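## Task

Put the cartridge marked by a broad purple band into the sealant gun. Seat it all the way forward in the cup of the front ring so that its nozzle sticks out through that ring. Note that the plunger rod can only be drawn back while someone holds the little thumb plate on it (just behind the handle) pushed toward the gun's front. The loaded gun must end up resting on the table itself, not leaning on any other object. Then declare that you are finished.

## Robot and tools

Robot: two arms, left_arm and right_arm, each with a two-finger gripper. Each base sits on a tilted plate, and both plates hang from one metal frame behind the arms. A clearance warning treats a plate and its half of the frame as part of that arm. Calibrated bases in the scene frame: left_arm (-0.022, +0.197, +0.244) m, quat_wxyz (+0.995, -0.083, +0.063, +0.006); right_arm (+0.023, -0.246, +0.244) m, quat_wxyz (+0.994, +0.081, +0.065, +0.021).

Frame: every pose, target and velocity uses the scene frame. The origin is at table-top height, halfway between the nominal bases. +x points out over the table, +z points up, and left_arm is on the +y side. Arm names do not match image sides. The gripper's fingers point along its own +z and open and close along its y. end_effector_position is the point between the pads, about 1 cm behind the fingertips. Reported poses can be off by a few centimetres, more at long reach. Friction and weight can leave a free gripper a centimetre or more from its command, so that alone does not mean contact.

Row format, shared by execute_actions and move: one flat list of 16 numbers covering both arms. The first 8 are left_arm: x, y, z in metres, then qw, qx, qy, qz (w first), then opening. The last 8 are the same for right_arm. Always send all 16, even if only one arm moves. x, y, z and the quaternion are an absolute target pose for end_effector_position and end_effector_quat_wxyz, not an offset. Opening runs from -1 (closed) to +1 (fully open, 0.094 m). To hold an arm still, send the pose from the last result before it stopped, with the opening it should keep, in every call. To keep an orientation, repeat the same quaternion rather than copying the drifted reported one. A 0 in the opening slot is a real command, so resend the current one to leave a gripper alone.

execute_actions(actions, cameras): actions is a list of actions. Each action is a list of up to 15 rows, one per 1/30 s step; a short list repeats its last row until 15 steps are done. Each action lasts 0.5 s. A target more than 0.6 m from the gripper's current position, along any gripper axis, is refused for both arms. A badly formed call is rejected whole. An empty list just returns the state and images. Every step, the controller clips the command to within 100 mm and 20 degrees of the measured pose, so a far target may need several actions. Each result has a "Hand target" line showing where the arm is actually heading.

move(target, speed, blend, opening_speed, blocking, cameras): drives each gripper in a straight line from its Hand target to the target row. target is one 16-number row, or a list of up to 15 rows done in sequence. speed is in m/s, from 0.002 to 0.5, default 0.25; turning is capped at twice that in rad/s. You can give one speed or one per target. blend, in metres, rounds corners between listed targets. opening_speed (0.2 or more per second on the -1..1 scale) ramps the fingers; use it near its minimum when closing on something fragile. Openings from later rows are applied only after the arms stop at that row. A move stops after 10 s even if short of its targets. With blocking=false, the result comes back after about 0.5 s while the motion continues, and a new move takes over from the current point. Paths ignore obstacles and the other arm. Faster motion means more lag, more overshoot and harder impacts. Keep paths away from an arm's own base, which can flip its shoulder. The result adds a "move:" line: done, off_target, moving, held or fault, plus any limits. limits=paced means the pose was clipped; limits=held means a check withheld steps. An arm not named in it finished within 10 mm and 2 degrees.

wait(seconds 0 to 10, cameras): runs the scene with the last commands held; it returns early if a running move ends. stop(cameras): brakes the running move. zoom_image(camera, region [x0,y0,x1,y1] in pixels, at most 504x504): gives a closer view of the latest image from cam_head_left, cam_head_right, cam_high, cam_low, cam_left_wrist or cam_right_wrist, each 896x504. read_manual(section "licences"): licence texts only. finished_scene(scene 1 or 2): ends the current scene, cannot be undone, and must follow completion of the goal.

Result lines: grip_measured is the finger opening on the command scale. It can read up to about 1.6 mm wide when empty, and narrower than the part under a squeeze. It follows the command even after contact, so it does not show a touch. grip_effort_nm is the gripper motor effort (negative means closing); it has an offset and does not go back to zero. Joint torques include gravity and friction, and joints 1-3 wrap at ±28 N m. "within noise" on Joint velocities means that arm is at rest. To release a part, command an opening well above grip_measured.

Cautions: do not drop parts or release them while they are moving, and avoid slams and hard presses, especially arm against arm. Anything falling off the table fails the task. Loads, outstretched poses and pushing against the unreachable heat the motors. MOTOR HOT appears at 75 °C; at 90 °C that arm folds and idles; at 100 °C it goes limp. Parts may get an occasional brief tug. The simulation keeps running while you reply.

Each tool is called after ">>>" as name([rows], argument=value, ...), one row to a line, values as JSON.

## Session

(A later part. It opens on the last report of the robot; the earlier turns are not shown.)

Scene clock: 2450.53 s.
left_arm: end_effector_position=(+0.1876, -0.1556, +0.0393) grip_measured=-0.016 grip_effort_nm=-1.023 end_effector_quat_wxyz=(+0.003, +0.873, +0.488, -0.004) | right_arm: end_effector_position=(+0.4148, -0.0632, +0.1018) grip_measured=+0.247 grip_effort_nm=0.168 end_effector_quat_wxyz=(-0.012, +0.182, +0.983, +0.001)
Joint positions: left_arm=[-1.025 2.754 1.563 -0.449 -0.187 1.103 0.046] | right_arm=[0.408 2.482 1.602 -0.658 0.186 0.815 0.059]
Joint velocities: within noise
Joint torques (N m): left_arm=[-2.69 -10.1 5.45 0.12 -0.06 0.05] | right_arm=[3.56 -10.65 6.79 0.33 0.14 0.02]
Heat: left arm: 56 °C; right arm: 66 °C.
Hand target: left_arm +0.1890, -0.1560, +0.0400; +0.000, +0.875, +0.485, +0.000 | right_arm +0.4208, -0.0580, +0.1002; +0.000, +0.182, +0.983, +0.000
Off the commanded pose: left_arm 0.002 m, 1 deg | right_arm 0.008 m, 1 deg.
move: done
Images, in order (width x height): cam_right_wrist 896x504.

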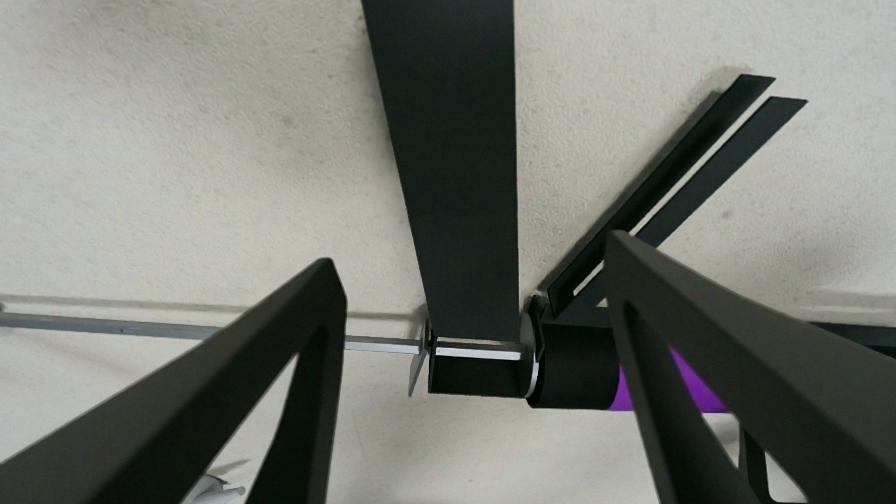

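>>> move([
  [0.189,-0.156,0.040,0.0,0.8746,0.4848,0.0,-0.1,0.421,-0.060,0.055,0,0.1994,0.9799,0,0.25],
  [0.189,-0.156,0.040,0.0,0.8746,0.4848,0.0,-0.1,0.423,-0.061,0.017,0,0.1994,0.9799,0,0.25],
  [0.189,-0.156,0.040,0.0,0.8746,0.4848,0.0,-0.1,0.423,-0.061,0.017,0,0.1994,0.9799,0,-0.4],
  [0.189,-0.156,0.040,0.0,0.8746,0.4848,0.0,-0.1,0.423,-0.061,0.017,0.0122,0.1993,0.9793,0.0328,-0.4],
], speed=0.08, opening_speed=0.6, cameras=["cam_left_wrist","cam_right_wrist"])

Scene clock: 2465.67 s.
left_arm: end_effector_position=(+0.1877, -0.1556, +0.0393) grip_measured=-0.016 grip_effort_nm=-1.028 end_effector_quat_wxyz=(+0.003, +0.873, +0.488, -0.003) | right_arm: end_effector_position=(+0.4144, -0.0616, +0.0195) grip_measured=-0.180 grip_effort_nm=-1.009 end_effector_quat_wxyz=(+0.001, +0.190, +0.982, +0.007)
Joint positions: left_arm=[-1.025 2.754 1.563 -0.449 -0.188 1.103 0.046] | right_arm=[0.375 2.689 1.622 -0.435 0.189 0.791 0.039]
Joint velocities: within noise
Joint torques (N m): left_arm=[-2.63 -10.11 5.41 0.12 -0.06 0.08] | right_arm=[1.11 -12.67 2.5 0.93 -0.27 -0.06]
Heat: left arm: 53 °C; right arm: 64 °C.
Hand target: left_arm +0.1890, -0.1560, +0.0400; +0.000, +0.875, +0.485, +0.000 | right_arm +0.4230, -0.0613, +0.0175; +0.012, +0.199, +0.979, +0.031
Off the commanded pose: left_arm 0.002 m, 1 deg | right_arm 0.009 m, 3 deg.
move: off_target (right_arm)
Images, in order (width x height): cam_left_wrist 896x504, cam_right_wrist 896x504.

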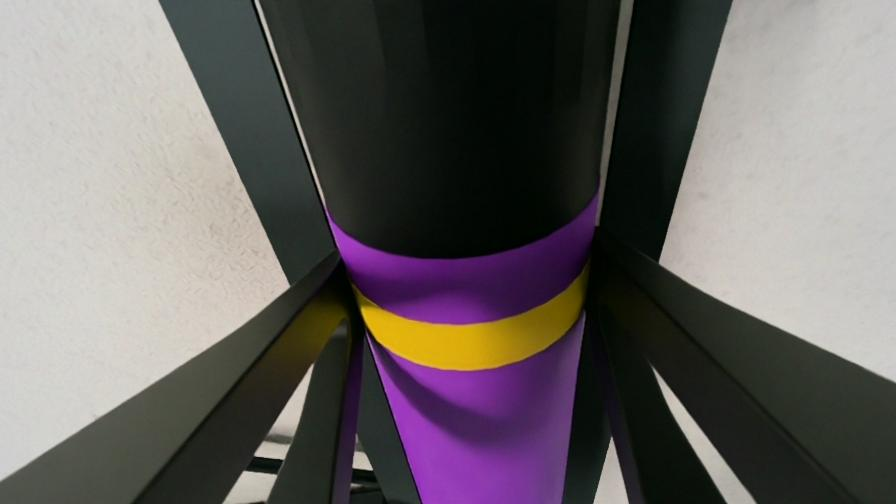

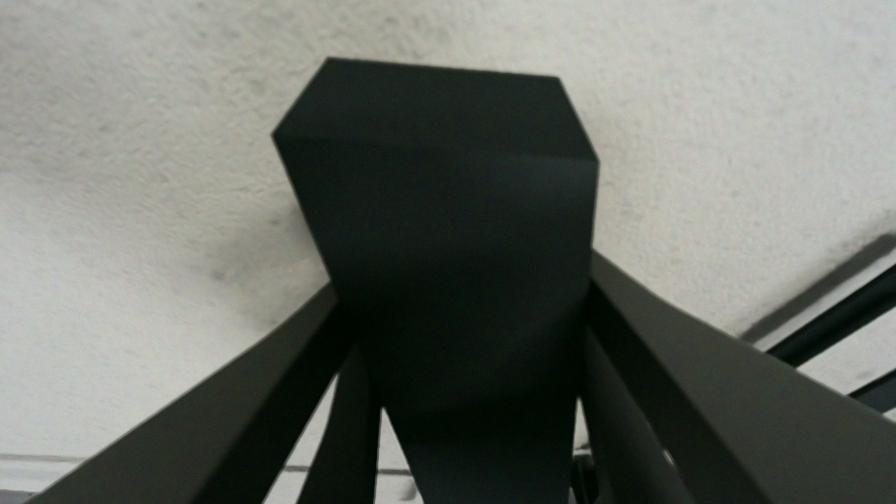

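>>> move([
  [0.187,-0.158,0.060,0.0,0.8746,0.4848,0.0,-0.1,0.423,-0.061,0.017,0.0122,0.1993,0.9793,0.0328,-0.4],
  [0.182,-0.168,0.058,0.0,0.8746,0.4848,0.0,-0.1,0.423,-0.061,0.017,0.0122,0.1993,0.9793,0.0328,-0.4],
  [0.182,-0.170,0.046,0.0,0.8746,0.4848,0.0,-0.1,0.423,-0.061,0.017,0.0122,0.1993,0.9793,0.0328,-0.4],
], speed=[0.04,0.02,0.01], cameras=["cam_left_wrist"])

Scene clock: 2471.83 s.
left_arm: end_effector_position=(+0.1872, -0.1569, +0.0449) grip_measured=-0.016 grip_effort_nm=-1.028 end_effector_quat_wxyz=(-0.006, +0.873, +0.488, +0.004) | right_arm: end_effector_position=(+0.4145, -0.0615, +0.0195) grip_measured=-0.180 grip_effort_nm=-1.009 end_effector_quat_wxyz=(+0.001, +0.190, +0.982, +0.007)
Joint positions: left_arm=[-1.036 2.754 1.592 -0.498 -0.202 1.086 0.046] | right_arm=[0.375 2.689 1.622 -0.435 0.189 0.791 0.039]
Joint velocities: within noise
Joint torques (N m): left_arm=[-4.72 -9.43 7.64 0.16 0.1 -0.13] | right_arm=[1.1 -12.64 2.59 0.93 -0.28 -0.06]
Heat: left arm: 53 °C; right arm: 63 °C.
Hand target: left_arm +0.1819, -0.1697, +0.0462; +0.000, +0.875, +0.485, +0.000 | right_arm +0.4231, -0.0613, +0.0175; +0.012, +0.199, +0.979, +0.031
Off the commanded pose: left_arm 0.014 m, 1 deg | right_arm 0.009 m, 3 deg.
move: off_target (left_arm, right_arm)
Images, in order (width x height): cam_left_wrist 896x504.

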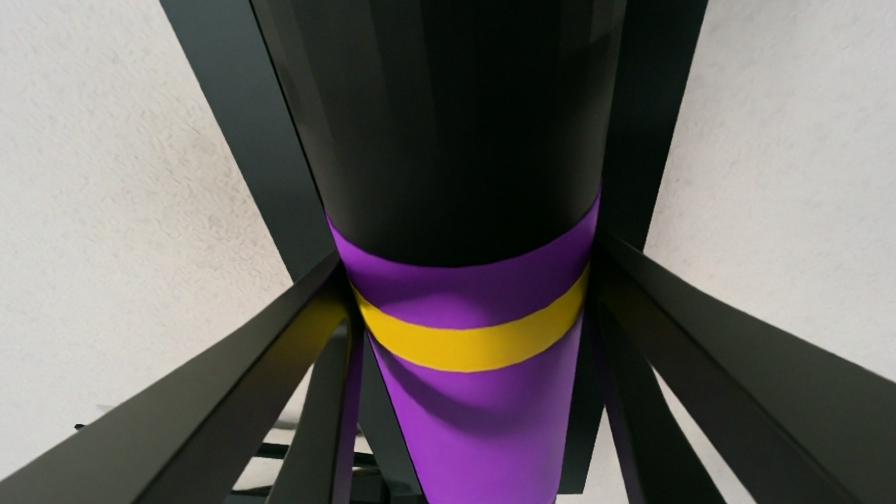

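>>> move(target=[0.184,-0.172,0.036,0.0,0.8746,0.4848,0.0,-0.1,0.423,-0.061,0.017,0.0122,0.1993,0.9793,0.0328,-0.4], speed=[0.008], cameras=["cam_left_wrist"])

Scene clock: 2476.27 s.
left_arm: end_effector_position=(+0.1875, -0.1599, +0.0406) grip_measured=-0.016 grip_effort_nm=-1.023 end_effector_quat_wxyz=(-0.010, +0.873, +0.488, +0.003) | right_arm: end_effector_position=(+0.4145, -0.0615, +0.0195) grip_measured=-0.180 grip_effort_nm=-1.004 end_effector_quat_wxyz=(+0.001, +0.190, +0.982, +0.007)
Joint positions: left_arm=[-1.036 2.779 1.625 -0.514 -0.199 1.086 0.046] | right_arm=[0.375 2.689 1.622 -0.435 0.189 0.791 0.039]
Joint velocities: within noise
Joint torques (N m): left_arm=[-4.21 -8.73 7.01 0.34 0.03 -0.05] | right_arm=[1.11 -12.63 2.52 0.92 -0.29 -0.08]
Heat: left arm: 52 °C; right arm: 63 °C.
Hand target: left_arm +0.1838, -0.1715, +0.0363; +0.000, +0.875, +0.485, +0.000 | right_arm +0.4231, -0.0613, +0.0175; +0.012, +0.199, +0.979, +0.031
Off the commanded pose: left_arm 0.013 m, 1 deg | right_arm 0.009 m, 3 deg.
move: off_target (left_arm, right_arm)
Images, in order (width x height): cam_left_wrist 896x504.

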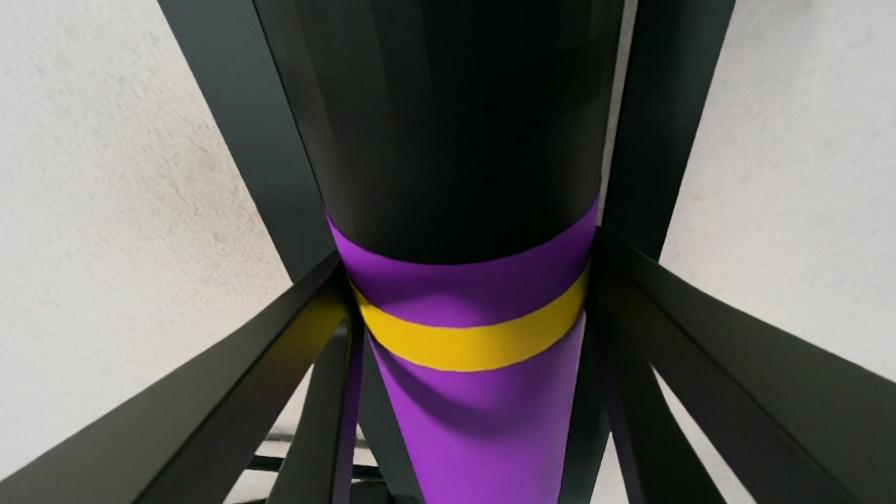

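>>> move([
  [0.180,-0.172,0.038,0.0,0.8746,0.4848,0.0,-0.1,0.423,-0.061,0.017,0.0122,0.1993,0.9793,0.0328,-0.4],
  [0.176,-0.1695,0.038,0.0,0.8746,0.4848,0.0,-0.1,0.423,-0.061,0.017,0.0122,0.1993,0.9793,0.0328,-0.4],
  [0.176,-0.1695,0.044,0.0,0.8746,0.4848,0.0,-0.1,0.423,-0.061,0.017,0.0122,0.1993,0.9793,0.0328,-0.4],
  [0.185,-0.175,0.044,0.0,0.8746,0.4848,0.0,-0.1,0.423,-0.061,0.017,0.0122,0.1993,0.9793,0.0328,-0.4],
], speed=0.012, blend=0.001, cameras=["cam_left_wrist"])

Scene clock: 2482.70 s.
left_arm: end_effector_position=(+0.1853, -0.1642, +0.0426) grip_measured=-0.016 grip_effort_nm=-1.028 end_effector_quat_wxyz=(-0.007, +0.873, +0.487, +0.002) | right_arm: end_effector_position=(+0.4145, -0.0615, +0.0195) grip_measured=-0.180 grip_effort_nm=-1.009 end_effector_quat_wxyz=(+0.001, +0.190, +0.982, +0.007)
Joint positions: left_arm=[-1.046 2.779 1.632 -0.518 -0.197 1.078 0.046] | right_arm=[0.375 2.689 1.622 -0.435 0.189 0.791 0.039]
Joint velocities: within noise
Joint torques (N m): left_arm=[-3.51 -9.66 7.66 0.17 0.03 -0.03] | right_arm=[1.13 -12.7 2.56 0.93 -0.29 -0.07]
Heat: left arm: 52 °C; right arm: 62 °C.
Hand target: left_arm +0.1849, -0.1748, +0.0442; +0.000, +0.875, +0.485, +0.000 | right_arm +0.4231, -0.0613, +0.0175; +0.012, +0.199, +0.979, +0.031
Off the commanded pose: left_arm 0.011 m, 1 deg | right_arm 0.009 m, 3 deg.
move: off_target (left_arm, right_arm)
Images, in order (width x height): cam_left_wrist 896x504.

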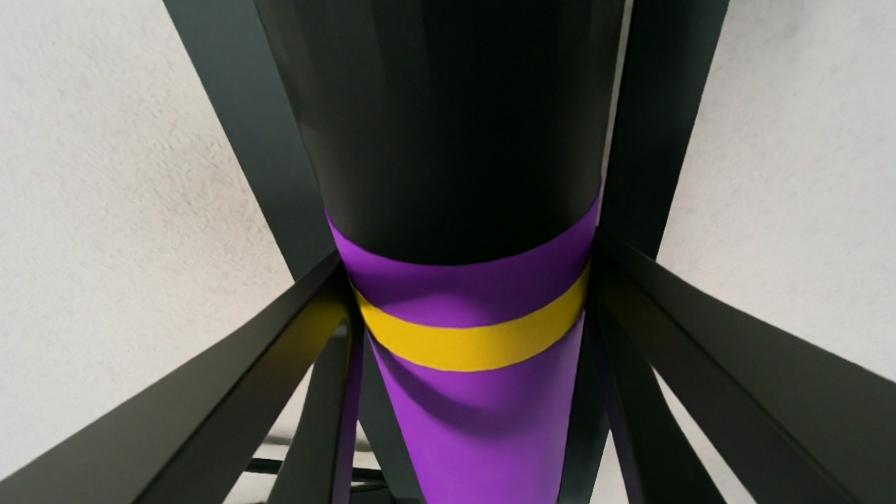

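>>> move([
  [0.182,-0.182,0.044,0.0,0.8746,0.4848,0.0,-0.1,0.423,-0.061,0.017,0.0122,0.1993,0.9793,0.0328,-0.4],
  [0.182,-0.182,0.036,0.0,0.8746,0.4848,0.0,-0.1,0.423,-0.061,0.017,0.0122,0.1993,0.9793,0.0328,-0.4],
], speed=0.012, blend=0.001, cameras=["cam_left_wrist"])

>>> move([
  [0.173,-0.178,0.036,0.0,0.8746,0.4848,0.0,-0.1,0.423,-0.061,0.017,0.0122,0.1993,0.9793,0.0328,-0.4],
  [0.173,-0.178,0.046,0.0,0.8746,0.4848,0.0,-0.1,0.423,-0.061,0.017,0.0122,0.1993,0.9793,0.0328,-0.4],
  [0.179,-0.180,0.046,0.0,0.8746,0.4848,0.0,-0.1,0.423,-0.061,0.017,0.0122,0.1993,0.9793,0.0328,-0.4],
], speed=0.012, blend=0.001, cameras=["cam_left_wrist"])

Scene clock: 2494.07 s.
left_arm: end_effector_position=(+0.1852, -0.1647, +0.0410) grip_measured=-0.016 grip_effort_nm=-1.033 end_effector_quat_wxyz=(-0.019, +0.874, +0.485, +0.002) | right_arm: end_effector_position=(+0.4145, -0.0615, +0.0195) grip_measured=-0.180 grip_effort_nm=-1.004 end_effector_quat_wxyz=(+0.001, +0.190, +0.982, +0.007)
Joint positions: left_arm=[-1.046 2.801 1.675 -0.562 -0.196 1.078 0.046] | right_arm=[0.375 2.689 1.622 -0.435 0.189 0.791 0.039]
Joint velocities: within noise
Joint torques (N m): left_arm=[-4.71 -8.84 7.57 0.44 0.04 -0.13] | right_arm=[1.1 -12.71 2.58 0.97 -0.28 -0.08]
Heat: left arm: 51 °C; right arm: 62 °C.
Hand target: left_arm +0.1817, -0.1814, +0.0367; +0.000, +0.875, +0.485, +0.000 | right_arm +0.4231, -0.0613, +0.0175; +0.012, +0.199, +0.979, +0.031
Off the commanded pose: left_arm 0.018 m, 2 deg | right_arm 0.009 m, 3 deg.
move: off_target (left_arm, right_arm)
Images, in order (width x height): cam_left_wrist 896x504.

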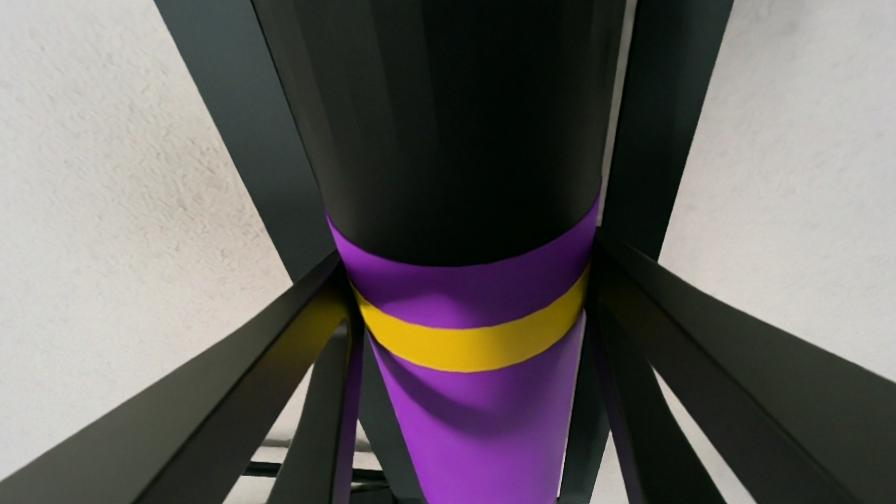

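Scene clock: 2496.43 s.
left_arm: end_effector_position=(+0.1837, -0.1640, +0.0403) grip_measured=-0.016 grip_effort_nm=-1.028 end_effector_quat_wxyz=(-0.018, +0.874, +0.485, +0.013) | right_arm: end_effector_position=(+0.4145, -0.0615, +0.0195) grip_measured=-0.180 grip_effort_nm=-1.004 end_effector_quat_wxyz=(+0.001, +0.190, +0.982, +0.007)
Joint positions: left_arm=[-1.058 2.801 1.665 -0.553 -0.218 1.067 0.046] | right_arm=[0.375 2.689 1.622 -0.435 0.189 0.791 0.039]
Joint velocities: within noise
Joint torques (N m): left_arm=[-4.3 -11.06 5.6 0.32 0.23 -0.1] | right_arm=[1.13 -12.72 2.56 0.94 -0.29 -0.07]
Heat: left arm: 52 °C; right arm: 62 °C.
Hand target: left_arm +0.1788, -0.1797, +0.0464; +0.000, +0.875, +0.484, +0.000 | right_arm +0.4231, -0.0613, +0.0175; +0.012, +0.199, +0.979, +0.031
Off the commanded pose: left_arm 0.018 m, 3 deg | right_arm 0.009 m, 3 deg.
move: off_target (left_arm, right_arm)
Images, in order (width x height): cam_left_wrist 896x504.

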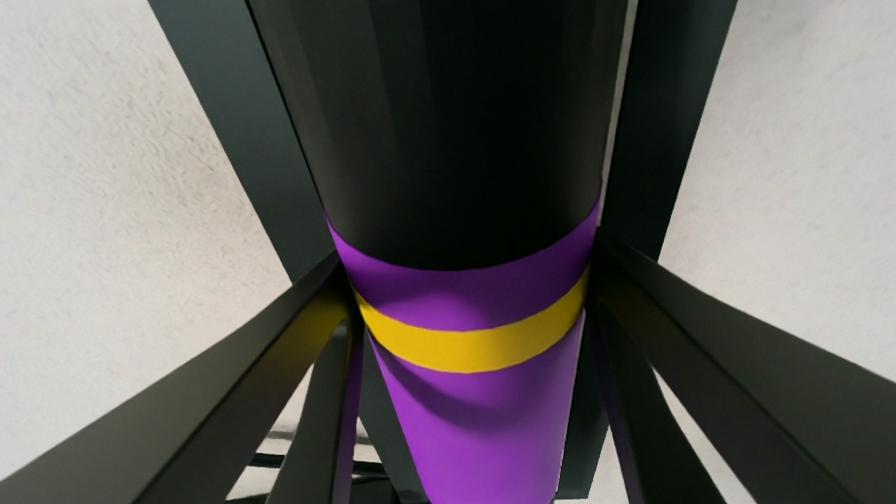

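>>> move([
  [0.184,-0.167,0.040,0.0,0.8746,0.4848,0.0,-0.1,0.423,-0.061,0.017,0.0122,0.1993,0.9793,0.0328,-0.4],
  [0.184,-0.167,0.040,0.0,0.8746,0.4848,0.0,0.25,0.423,-0.061,0.017,0,0.1994,0.9799,0,-0.4],
  [0.184,-0.167,0.11,0.0,0.8746,0.4848,0.0,0.25,0.423,-0.061,0.017,0,0.1994,0.9799,0,0.2],
  [0.184,-0.160,0.11,0.0,0.8746,0.4848,0.0,0.25,0.423,-0.061,0.11,0,0.1994,0.9799,0,0.2],
  [0.184,-0.160,0.11,0.0,0.8746,0.4848,0.0,0.25,0.37,-0.20,0.13,-0.2567,0.123,0.954,0.0331,0],
], speed=0.1, opening_speed=1, cameras=["cam_left_wrist","cam_right_wrist"])

>>> move(target=[0.158,-0.209,0.115,0.0,0.8746,0.4848,0.0,0.6,0.35,-0.24,0.12,-0.2567,0.123,0.954,0.0331,0], speed=0.1, cameras=["cam_left_wrist","cam_right_wrist"])

>>> zoom_image(camera="cam_left_wrist", region=[350, 0, 650, 140])

>>> zoom_image(camera="cam_right_wrist", region=[440, 130, 640, 275])

>>> zoom_image(camera="cam_right_wrist", region=[70, 130, 250, 260])

Scene clock: 2513.23 s.
left_arm: end_effector_position=(+0.1852, -0.1584, +0.0655) grip_measured=+0.247 grip_effort_nm=0.129 end_effector_quat_wxyz=(-0.011, +0.874, +0.486, +0.005) | right_arm: end_effector_position=(+0.4163, -0.0615, +0.0204) grip_measured=-0.181 grip_effort_nm=-1.004 end_effector_quat_wxyz=(-0.008, +0.193, +0.981, +0.001)
Joint positions: left_arm=[-1.053 2.707 1.593 -0.562 -0.203 1.073 0.059] | right_arm=[0.374 2.703 1.665 -0.484 0.189 0.8 0.038]
Joint velocities: within noise
Joint torques (N m): left_arm=[-2.54 -10.37 4.33 0.17 -0.02 0.02] | right_arm=[2.63 -10.86 6.72 0.22 0.13 0.09]
Heat: left arm: 55 °C; right arm: 62 °C.
Hand target: left_arm +0.1840, -0.1569, +0.0640; -0.015, +0.874, +0.485, +0.005 | right_arm +0.4229, -0.0611, +0.0172; +0.000, +0.199, +0.980, +0.000
Tool commands: left_gripper/opening=+0.25 right_gripper/opening=-0.4
Off the commanded pose: left_arm 0.045 m, 1 deg | right_arm 0.183 m, 30 deg.
move: held (left_arm; a check stopped the path), off_target (right_arm; braked when a check withheld steps of left_arm); path passed 2 of 5 targets; target 3's new opening was not sent; target 5's new opening was not sent; limits=held
pose unreachable (left arm): on one or more control steps of this call, first in action 0 (counted from 0), this arm could not follow its commanded pose, so it was not sent that pose on those steps. It may still have moved: this result reports where it is.
cause: moving toward the commanded pose would bring a part of the arm too close to another arm (this arm's forearm (the part past joint 3) and the right arm's upper arm (the part past joint 2), along the way the arms are being sent, or toward where that arm still pushes).
Images, in order (width x height): cam_left_wrist 896x504, cam_right_wrist 896x504.

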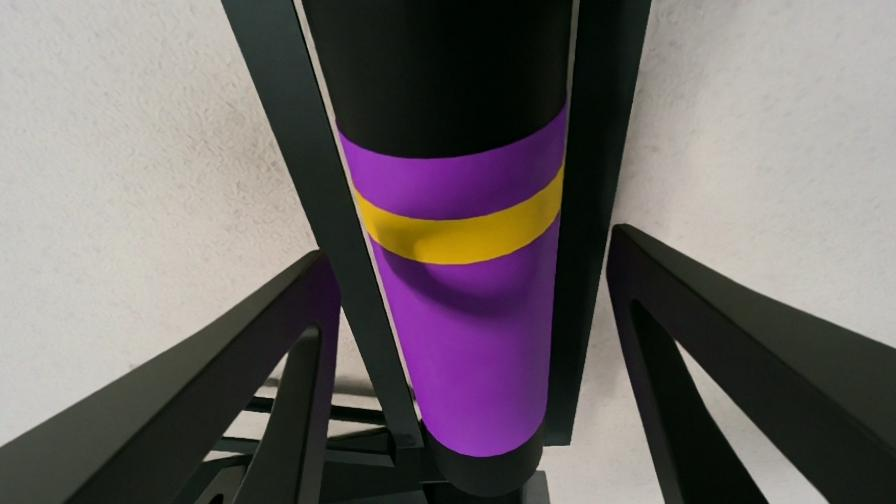

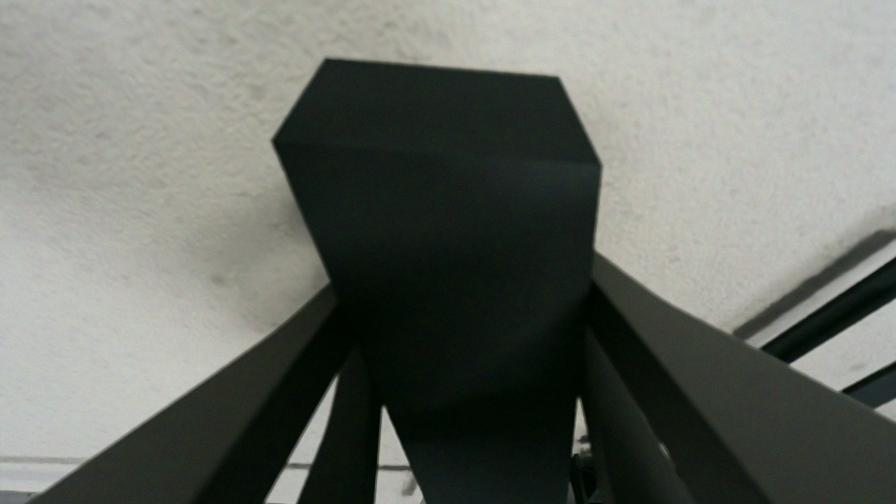

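Scene clock: 2516.63 s.
left_arm: end_effector_position=(+0.1610, -0.1981, +0.1032) grip_measured=+0.597 grip_effort_nm=0.139 end_effector_quat_wxyz=(-0.010, +0.874, +0.486, +0.005) | right_arm: end_effector_position=(+0.3383, -0.2383, +0.1060) grip_measured=-0.002 grip_effort_nm=0.154 end_effector_quat_wxyz=(-0.273, +0.122, +0.954, +0.026)
Joint positions: left_arm=[-1.16 2.707 1.748 -0.734 -0.191 0.965 0.075] | right_arm=[-0.061 2.468 1.595 -1.105 0.033 0.277 0.047]
Joint velocities: within noise
Joint torques (N m): left_arm=[-4.21 -11.84 7.45 0.04 0.09 -0.11] | right_arm=[1.74 -14.5 5.3 -1.16 -0.14 -0.05]
Heat: left arm: 55 °C; right arm: 64 °C.
Hand target: left_arm +0.1578, -0.2088, +0.1149; +0.000, +0.875, +0.485, +0.000 | right_arm +0.3497, -0.2400, +0.1197; -0.258, +0.123, +0.958, +0.033
Off the commanded pose: left_arm 0.016 m, 1 deg | right_arm 0.018 m, 2 deg.
move: off_target (left_arm, right_arm)
Images, in order (width x height): cam_left_wrist 896x504, cam_right_wrist 896x504.

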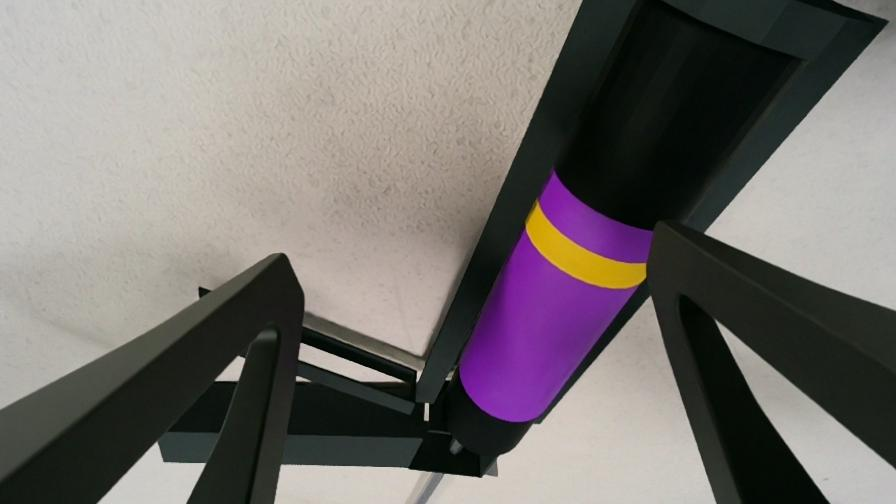

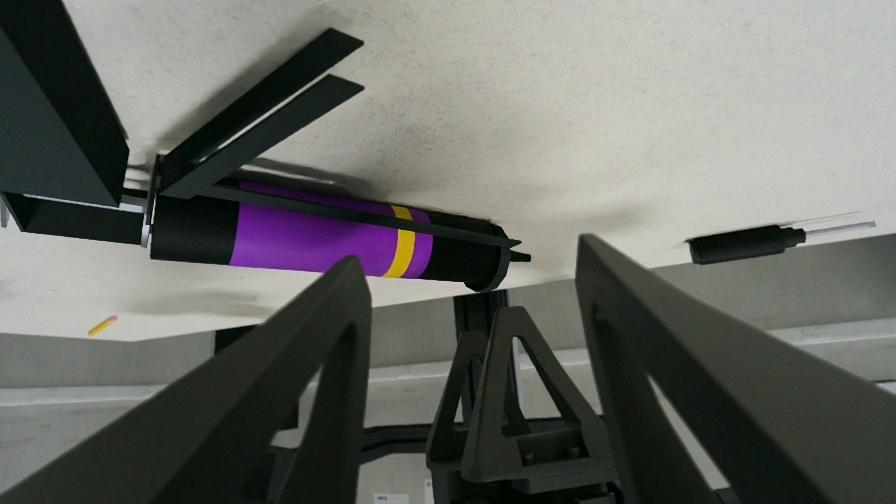

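Scaled by 1.680 from the camera's 896x504 image, which has a finer 1280x720 frame.

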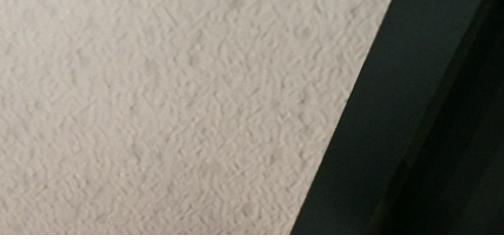

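Scaled by 2.520 from the camera's 896x504 image, which has a finer 1280x720 frame.

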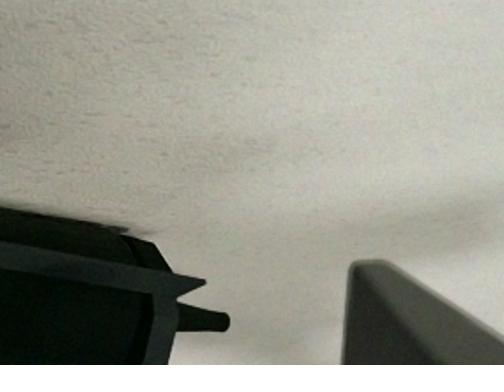

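Scaled by 2.800 from the camera's 896x504 image, which has a finer 1280x720 frame.

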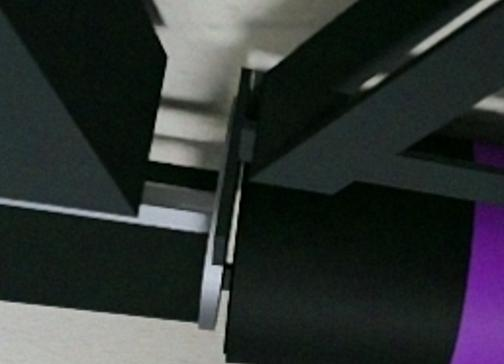

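>>> move(target=[0.19,-0.15,0.17,0.0,0.8746,0.4848,0.0,0.6,0.35,-0.22,0.16,-0.2567,0.123,0.954,0.0331,0], speed=0.1)

>>> zoom_image(camera="cam_high", region=[380, 200, 580, 350])

Scene clock: 2532.00 s.
left_arm: end_effector_position=(+0.1841, -0.1495, +0.1496) grip_measured=+0.597 grip_effort_nm=0.144 end_effector_quat_wxyz=(-0.014, +0.873, +0.487, +0.000) | right_arm: end_effector_position=(+0.3405, -0.2250, +0.1450) grip_measured=-0.002 grip_effort_nm=0.159 end_effector_quat_wxyz=(-0.273, +0.124, +0.954, +0.026)
Joint positions: left_arm=[-1.079 2.476 1.542 -0.751 -0.19 1.043 0.075] | right_arm=[-0.013 2.379 1.595 -1.194 0.013 0.325 0.047]
Joint velocities: within noise
Joint torques (N m): left_arm=[-2.24 -14.2 4.45 0.03 0 0.13] | right_arm=[3.36 -14.31 5.64 -1.07 -0.23 0.07]
Heat: left arm: 56 °C; right arm: 71 °C.
Hand target: left_arm +0.1898, -0.1500, +0.1691; +0.000, +0.875, +0.485, +0.000 | right_arm +0.3496, -0.2201, +0.1598; -0.258, +0.123, +0.958, +0.033
Off the commanded pose: left_arm 0.021 m, 2 deg | right_arm 0.018 m, 2 deg.
move: off_target (left_arm, right_arm)

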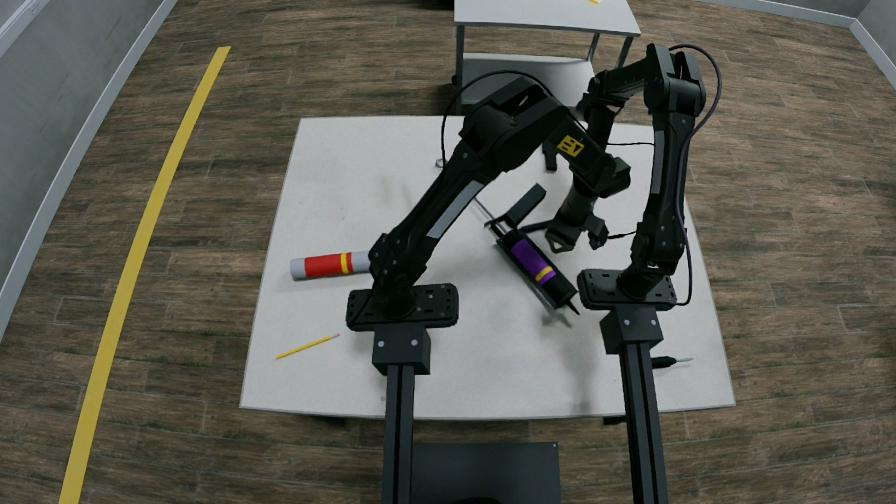

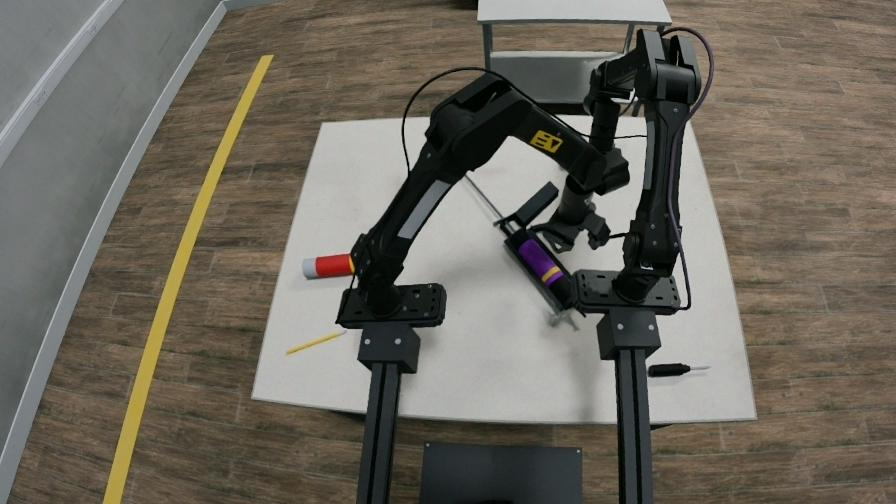

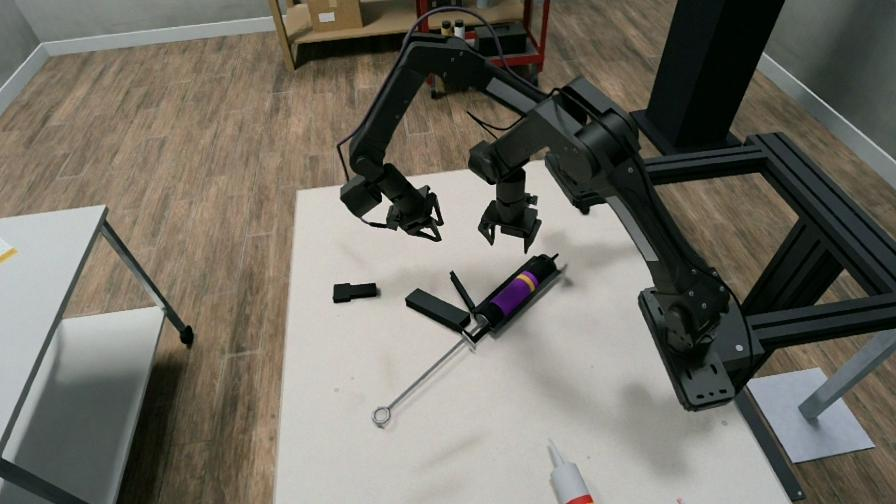

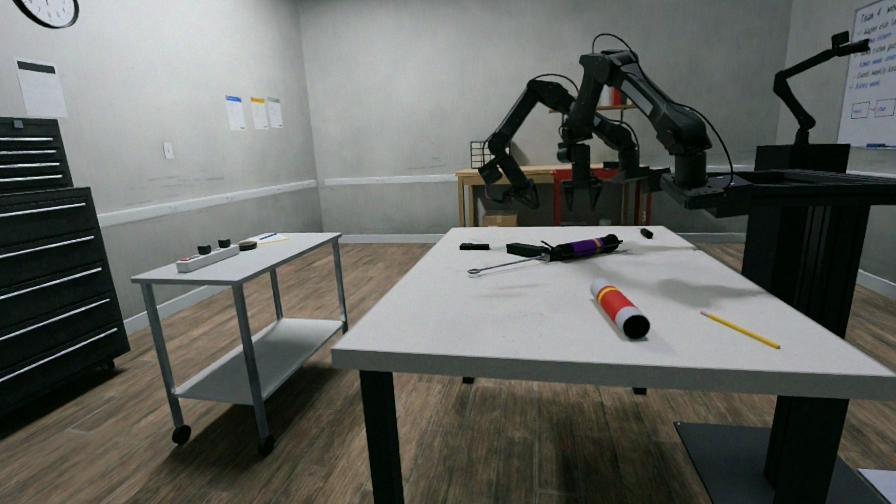

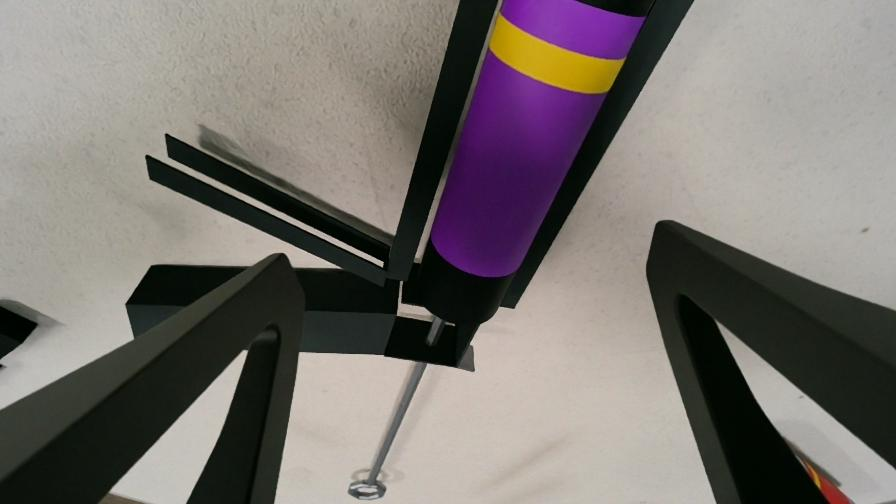

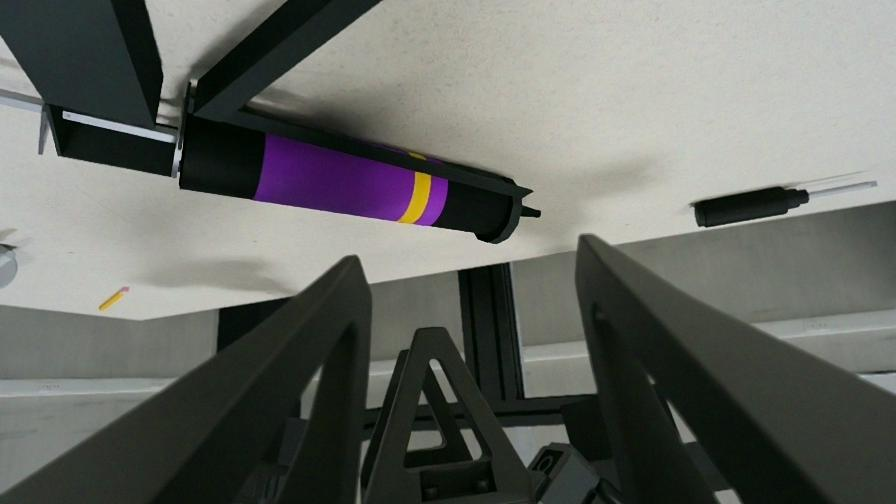

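Scaled by 2.520 from the camera's 896x504 image, which has a finer 1280x720 frame.

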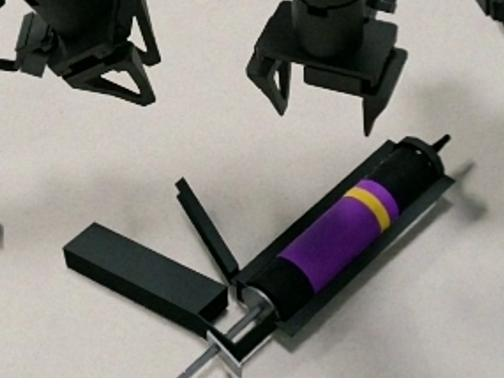

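>>> move(target=[0.19,-0.13,0.17,0.0,0.8746,0.4848,0.0,0.6,0.28,-0.27,0.20,-0.2567,0.123,0.954,0.0331,0], speed=0.1)

>>> zoom_image(camera="cam_high", region=[500, 230, 580, 290])

Scene clock: 2536.00 s.
left_arm: end_effector_position=(+0.1783, -0.1223, +0.1505) grip_measured=+0.597 grip_effort_nm=0.139 end_effector_quat_wxyz=(-0.032, +0.876, +0.482, -0.001) | right_arm: end_effector_position=(+0.2753, -0.2657, +0.1962) grip_measured=-0.002 grip_effort_nm=0.159 end_effector_quat_wxyz=(-0.275, +0.123, +0.953, +0.036)
Joint positions: left_arm=[-1.059 2.416 1.438 -0.739 -0.19 1.067 0.075] | right_arm=[-0.117 2.053 1.252 -1.177 0.035 0.223 0.047]
Joint velocities: within noise
Joint torques (N m): left_arm=[-1.91 -13.85 4.44 0.24 -0.04 0.18] | right_arm=[1.06 -11.69 3.47 -0.77 0.05 -0.02]
Heat: left arm: 57 °C; right arm: 71 °C.
Hand target: left_arm +0.1898, -0.1297, +0.1697; +0.000, +0.875, +0.485, +0.000 | right_arm +0.2800, -0.2699, +0.2000; -0.258, +0.124, +0.958, +0.033
Off the commanded pose: left_arm 0.024 m, 4 deg | right_arm 0.007 m, 2 deg.
move: off_target (left_arm)

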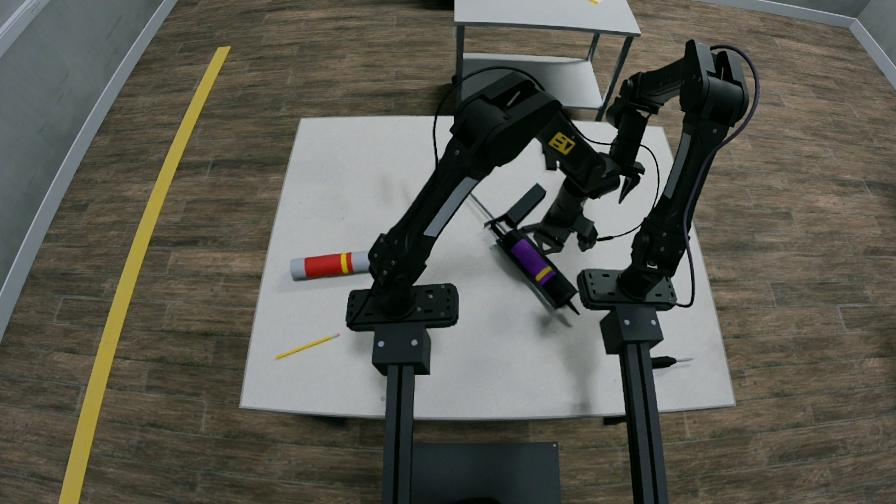

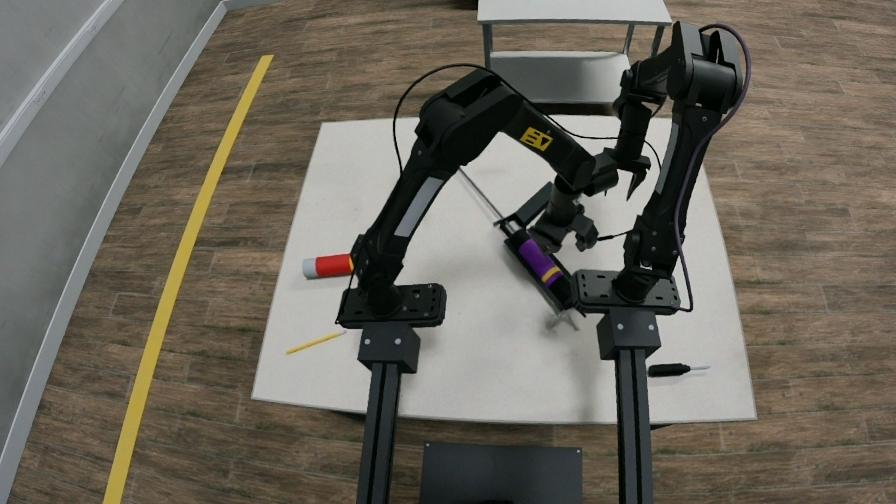

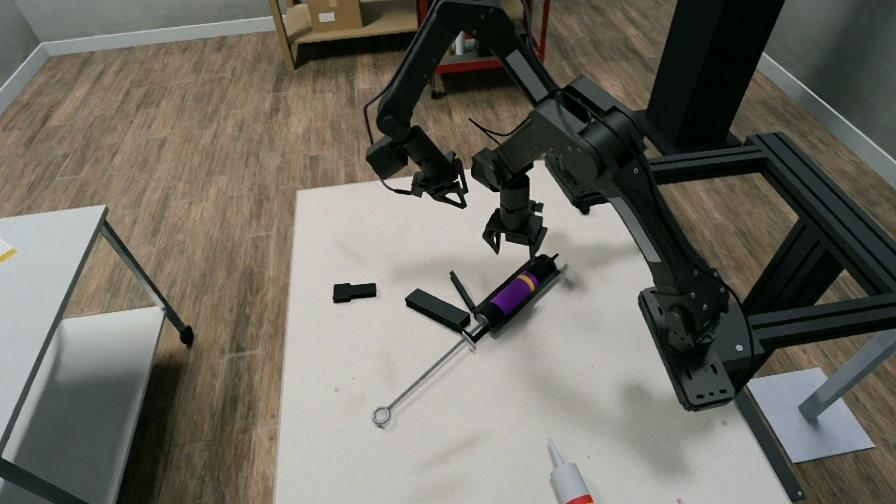

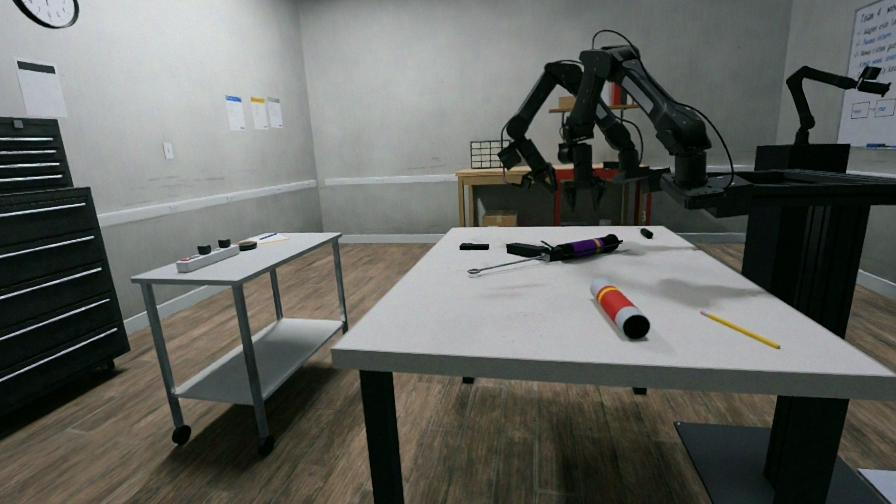

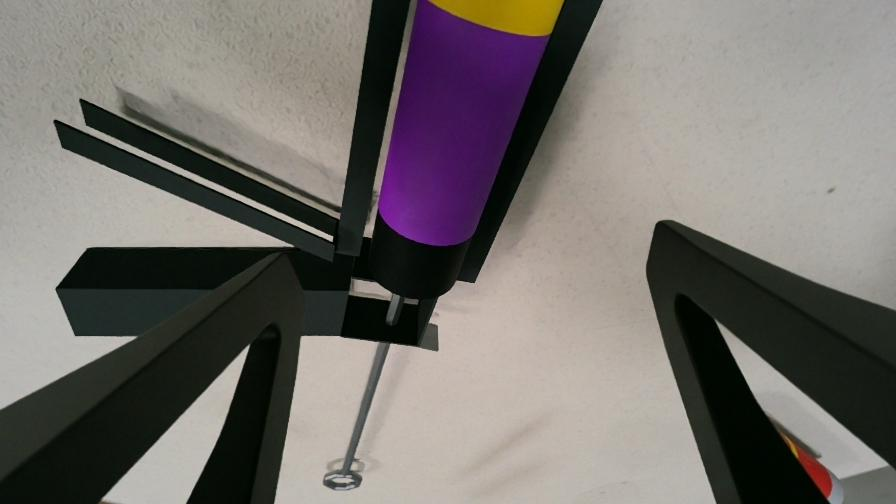

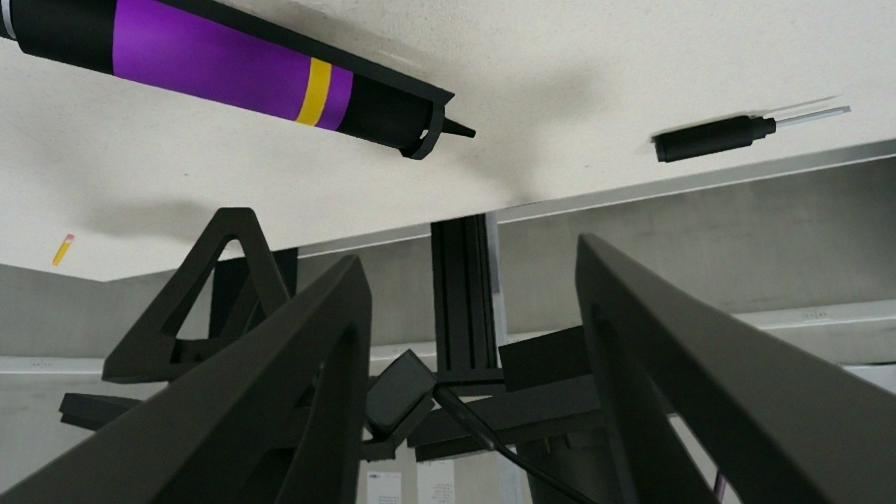

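Scaled by 6.300 from the camera's 896x504 image, which has a finer 1280x720 frame.

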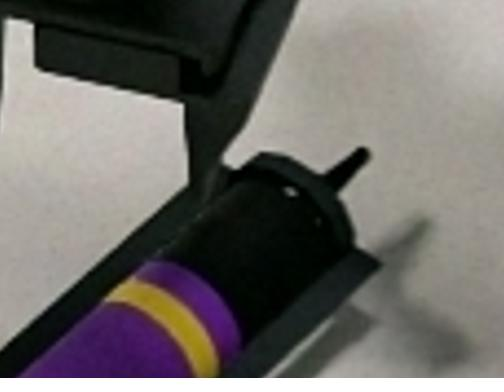

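>>> move([
  [0.18,-0.10,0.17,0,0.951,0.309,0,0.6,0.36,-0.20,0.18,0,0.3584,0.9336,0,0.4],
  [0.18,-0.10,0.15,0,0.951,0.309,0,0.6,0.405,-0.09,0.11,0,0.3584,0.9336,0,0.4],
], speed=0.12, cameras=["cam_left_wrist","cam_right_wrist","cam_head_right"])

Scene clock: 2560.17 s.
left_arm: end_effector_position=(+0.1770, -0.1003, +0.1496) grip_measured=+0.597 grip_effort_nm=0.139 end_effector_quat_wxyz=(-0.005, +0.951, +0.310, -0.002) | right_arm: end_effector_position=(+0.4021, -0.0940, +0.1109) grip_measured=+0.397 grip_effort_nm=0.168 end_effector_quat_wxyz=(-0.007, +0.361, +0.933, +0.005)
Joint positions: left_arm=[-1.033 2.316 1.256 -0.599 -0.193 1.479 0.075] | right_arm=[0.358 2.364 1.427 -0.574 0.183 1.133 0.066]
Joint velocities: within noise
Joint torques (N m): left_arm=[-1.72 -9.1 4.18 0.38 -0.01 0.16] | right_arm=[3.6 -10 6.46 0.16 0.17 0.08]
Heat: left arm: 53 °C; right arm: 68 °C.
Hand target: left_arm +0.1800, -0.1000, +0.1501; +0.000, +0.951, +0.309, +0.000 | right_arm +0.4049, -0.0899, +0.1101; +0.000, +0.358, +0.934, +0.000
Off the commanded pose: left_arm 0.003 m, 1 deg | right_arm 0.005 m, 1 deg.
move: done
Images, in order (width x height): cam_head_right 896x504, cam_left_wrist 896x504, cam_right_wrist 896x504.

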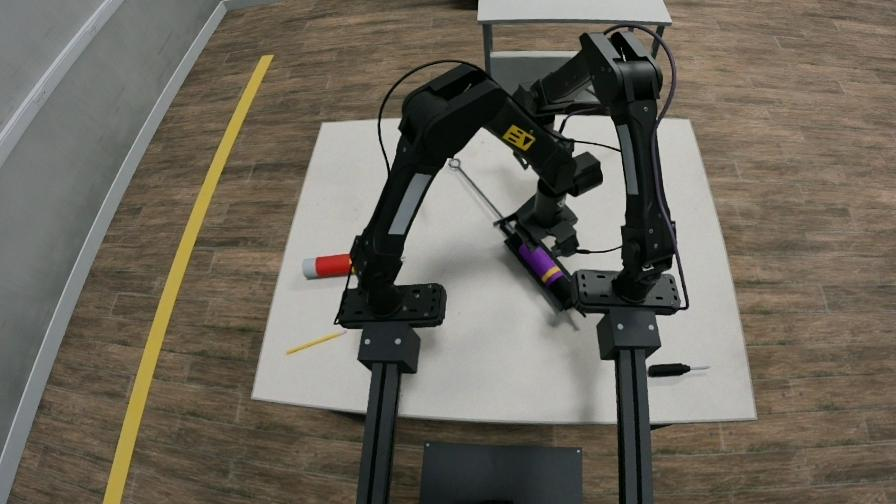

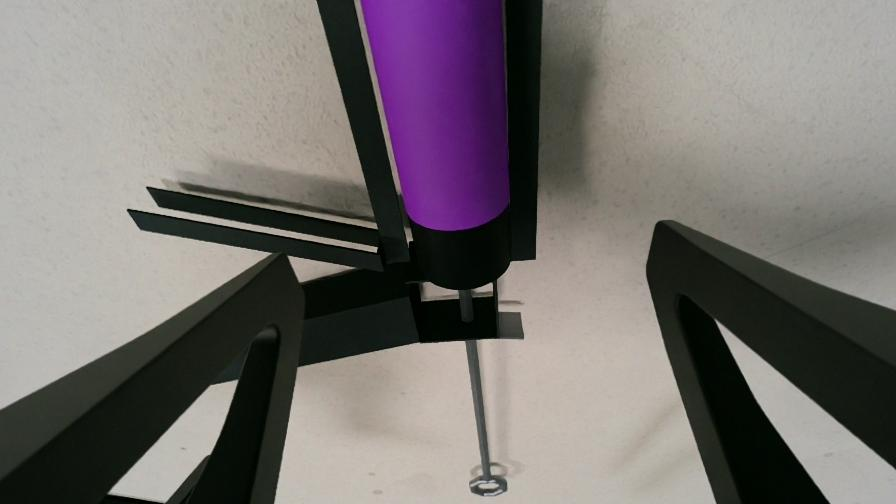

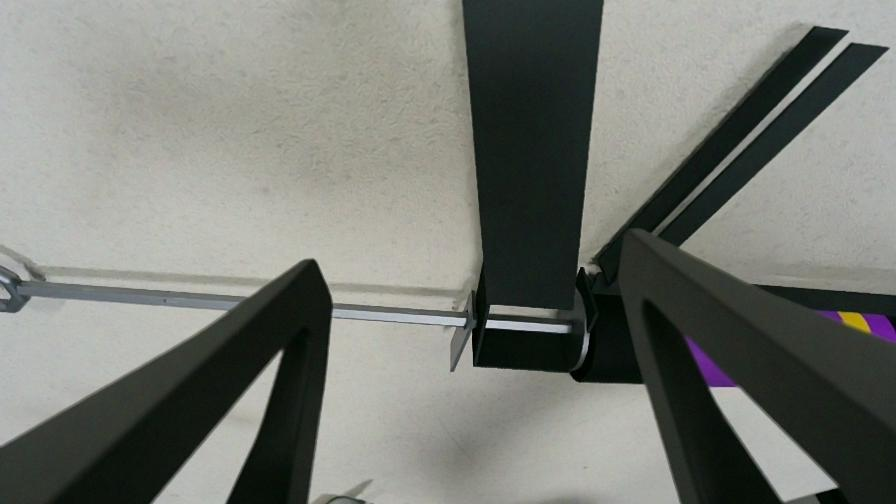

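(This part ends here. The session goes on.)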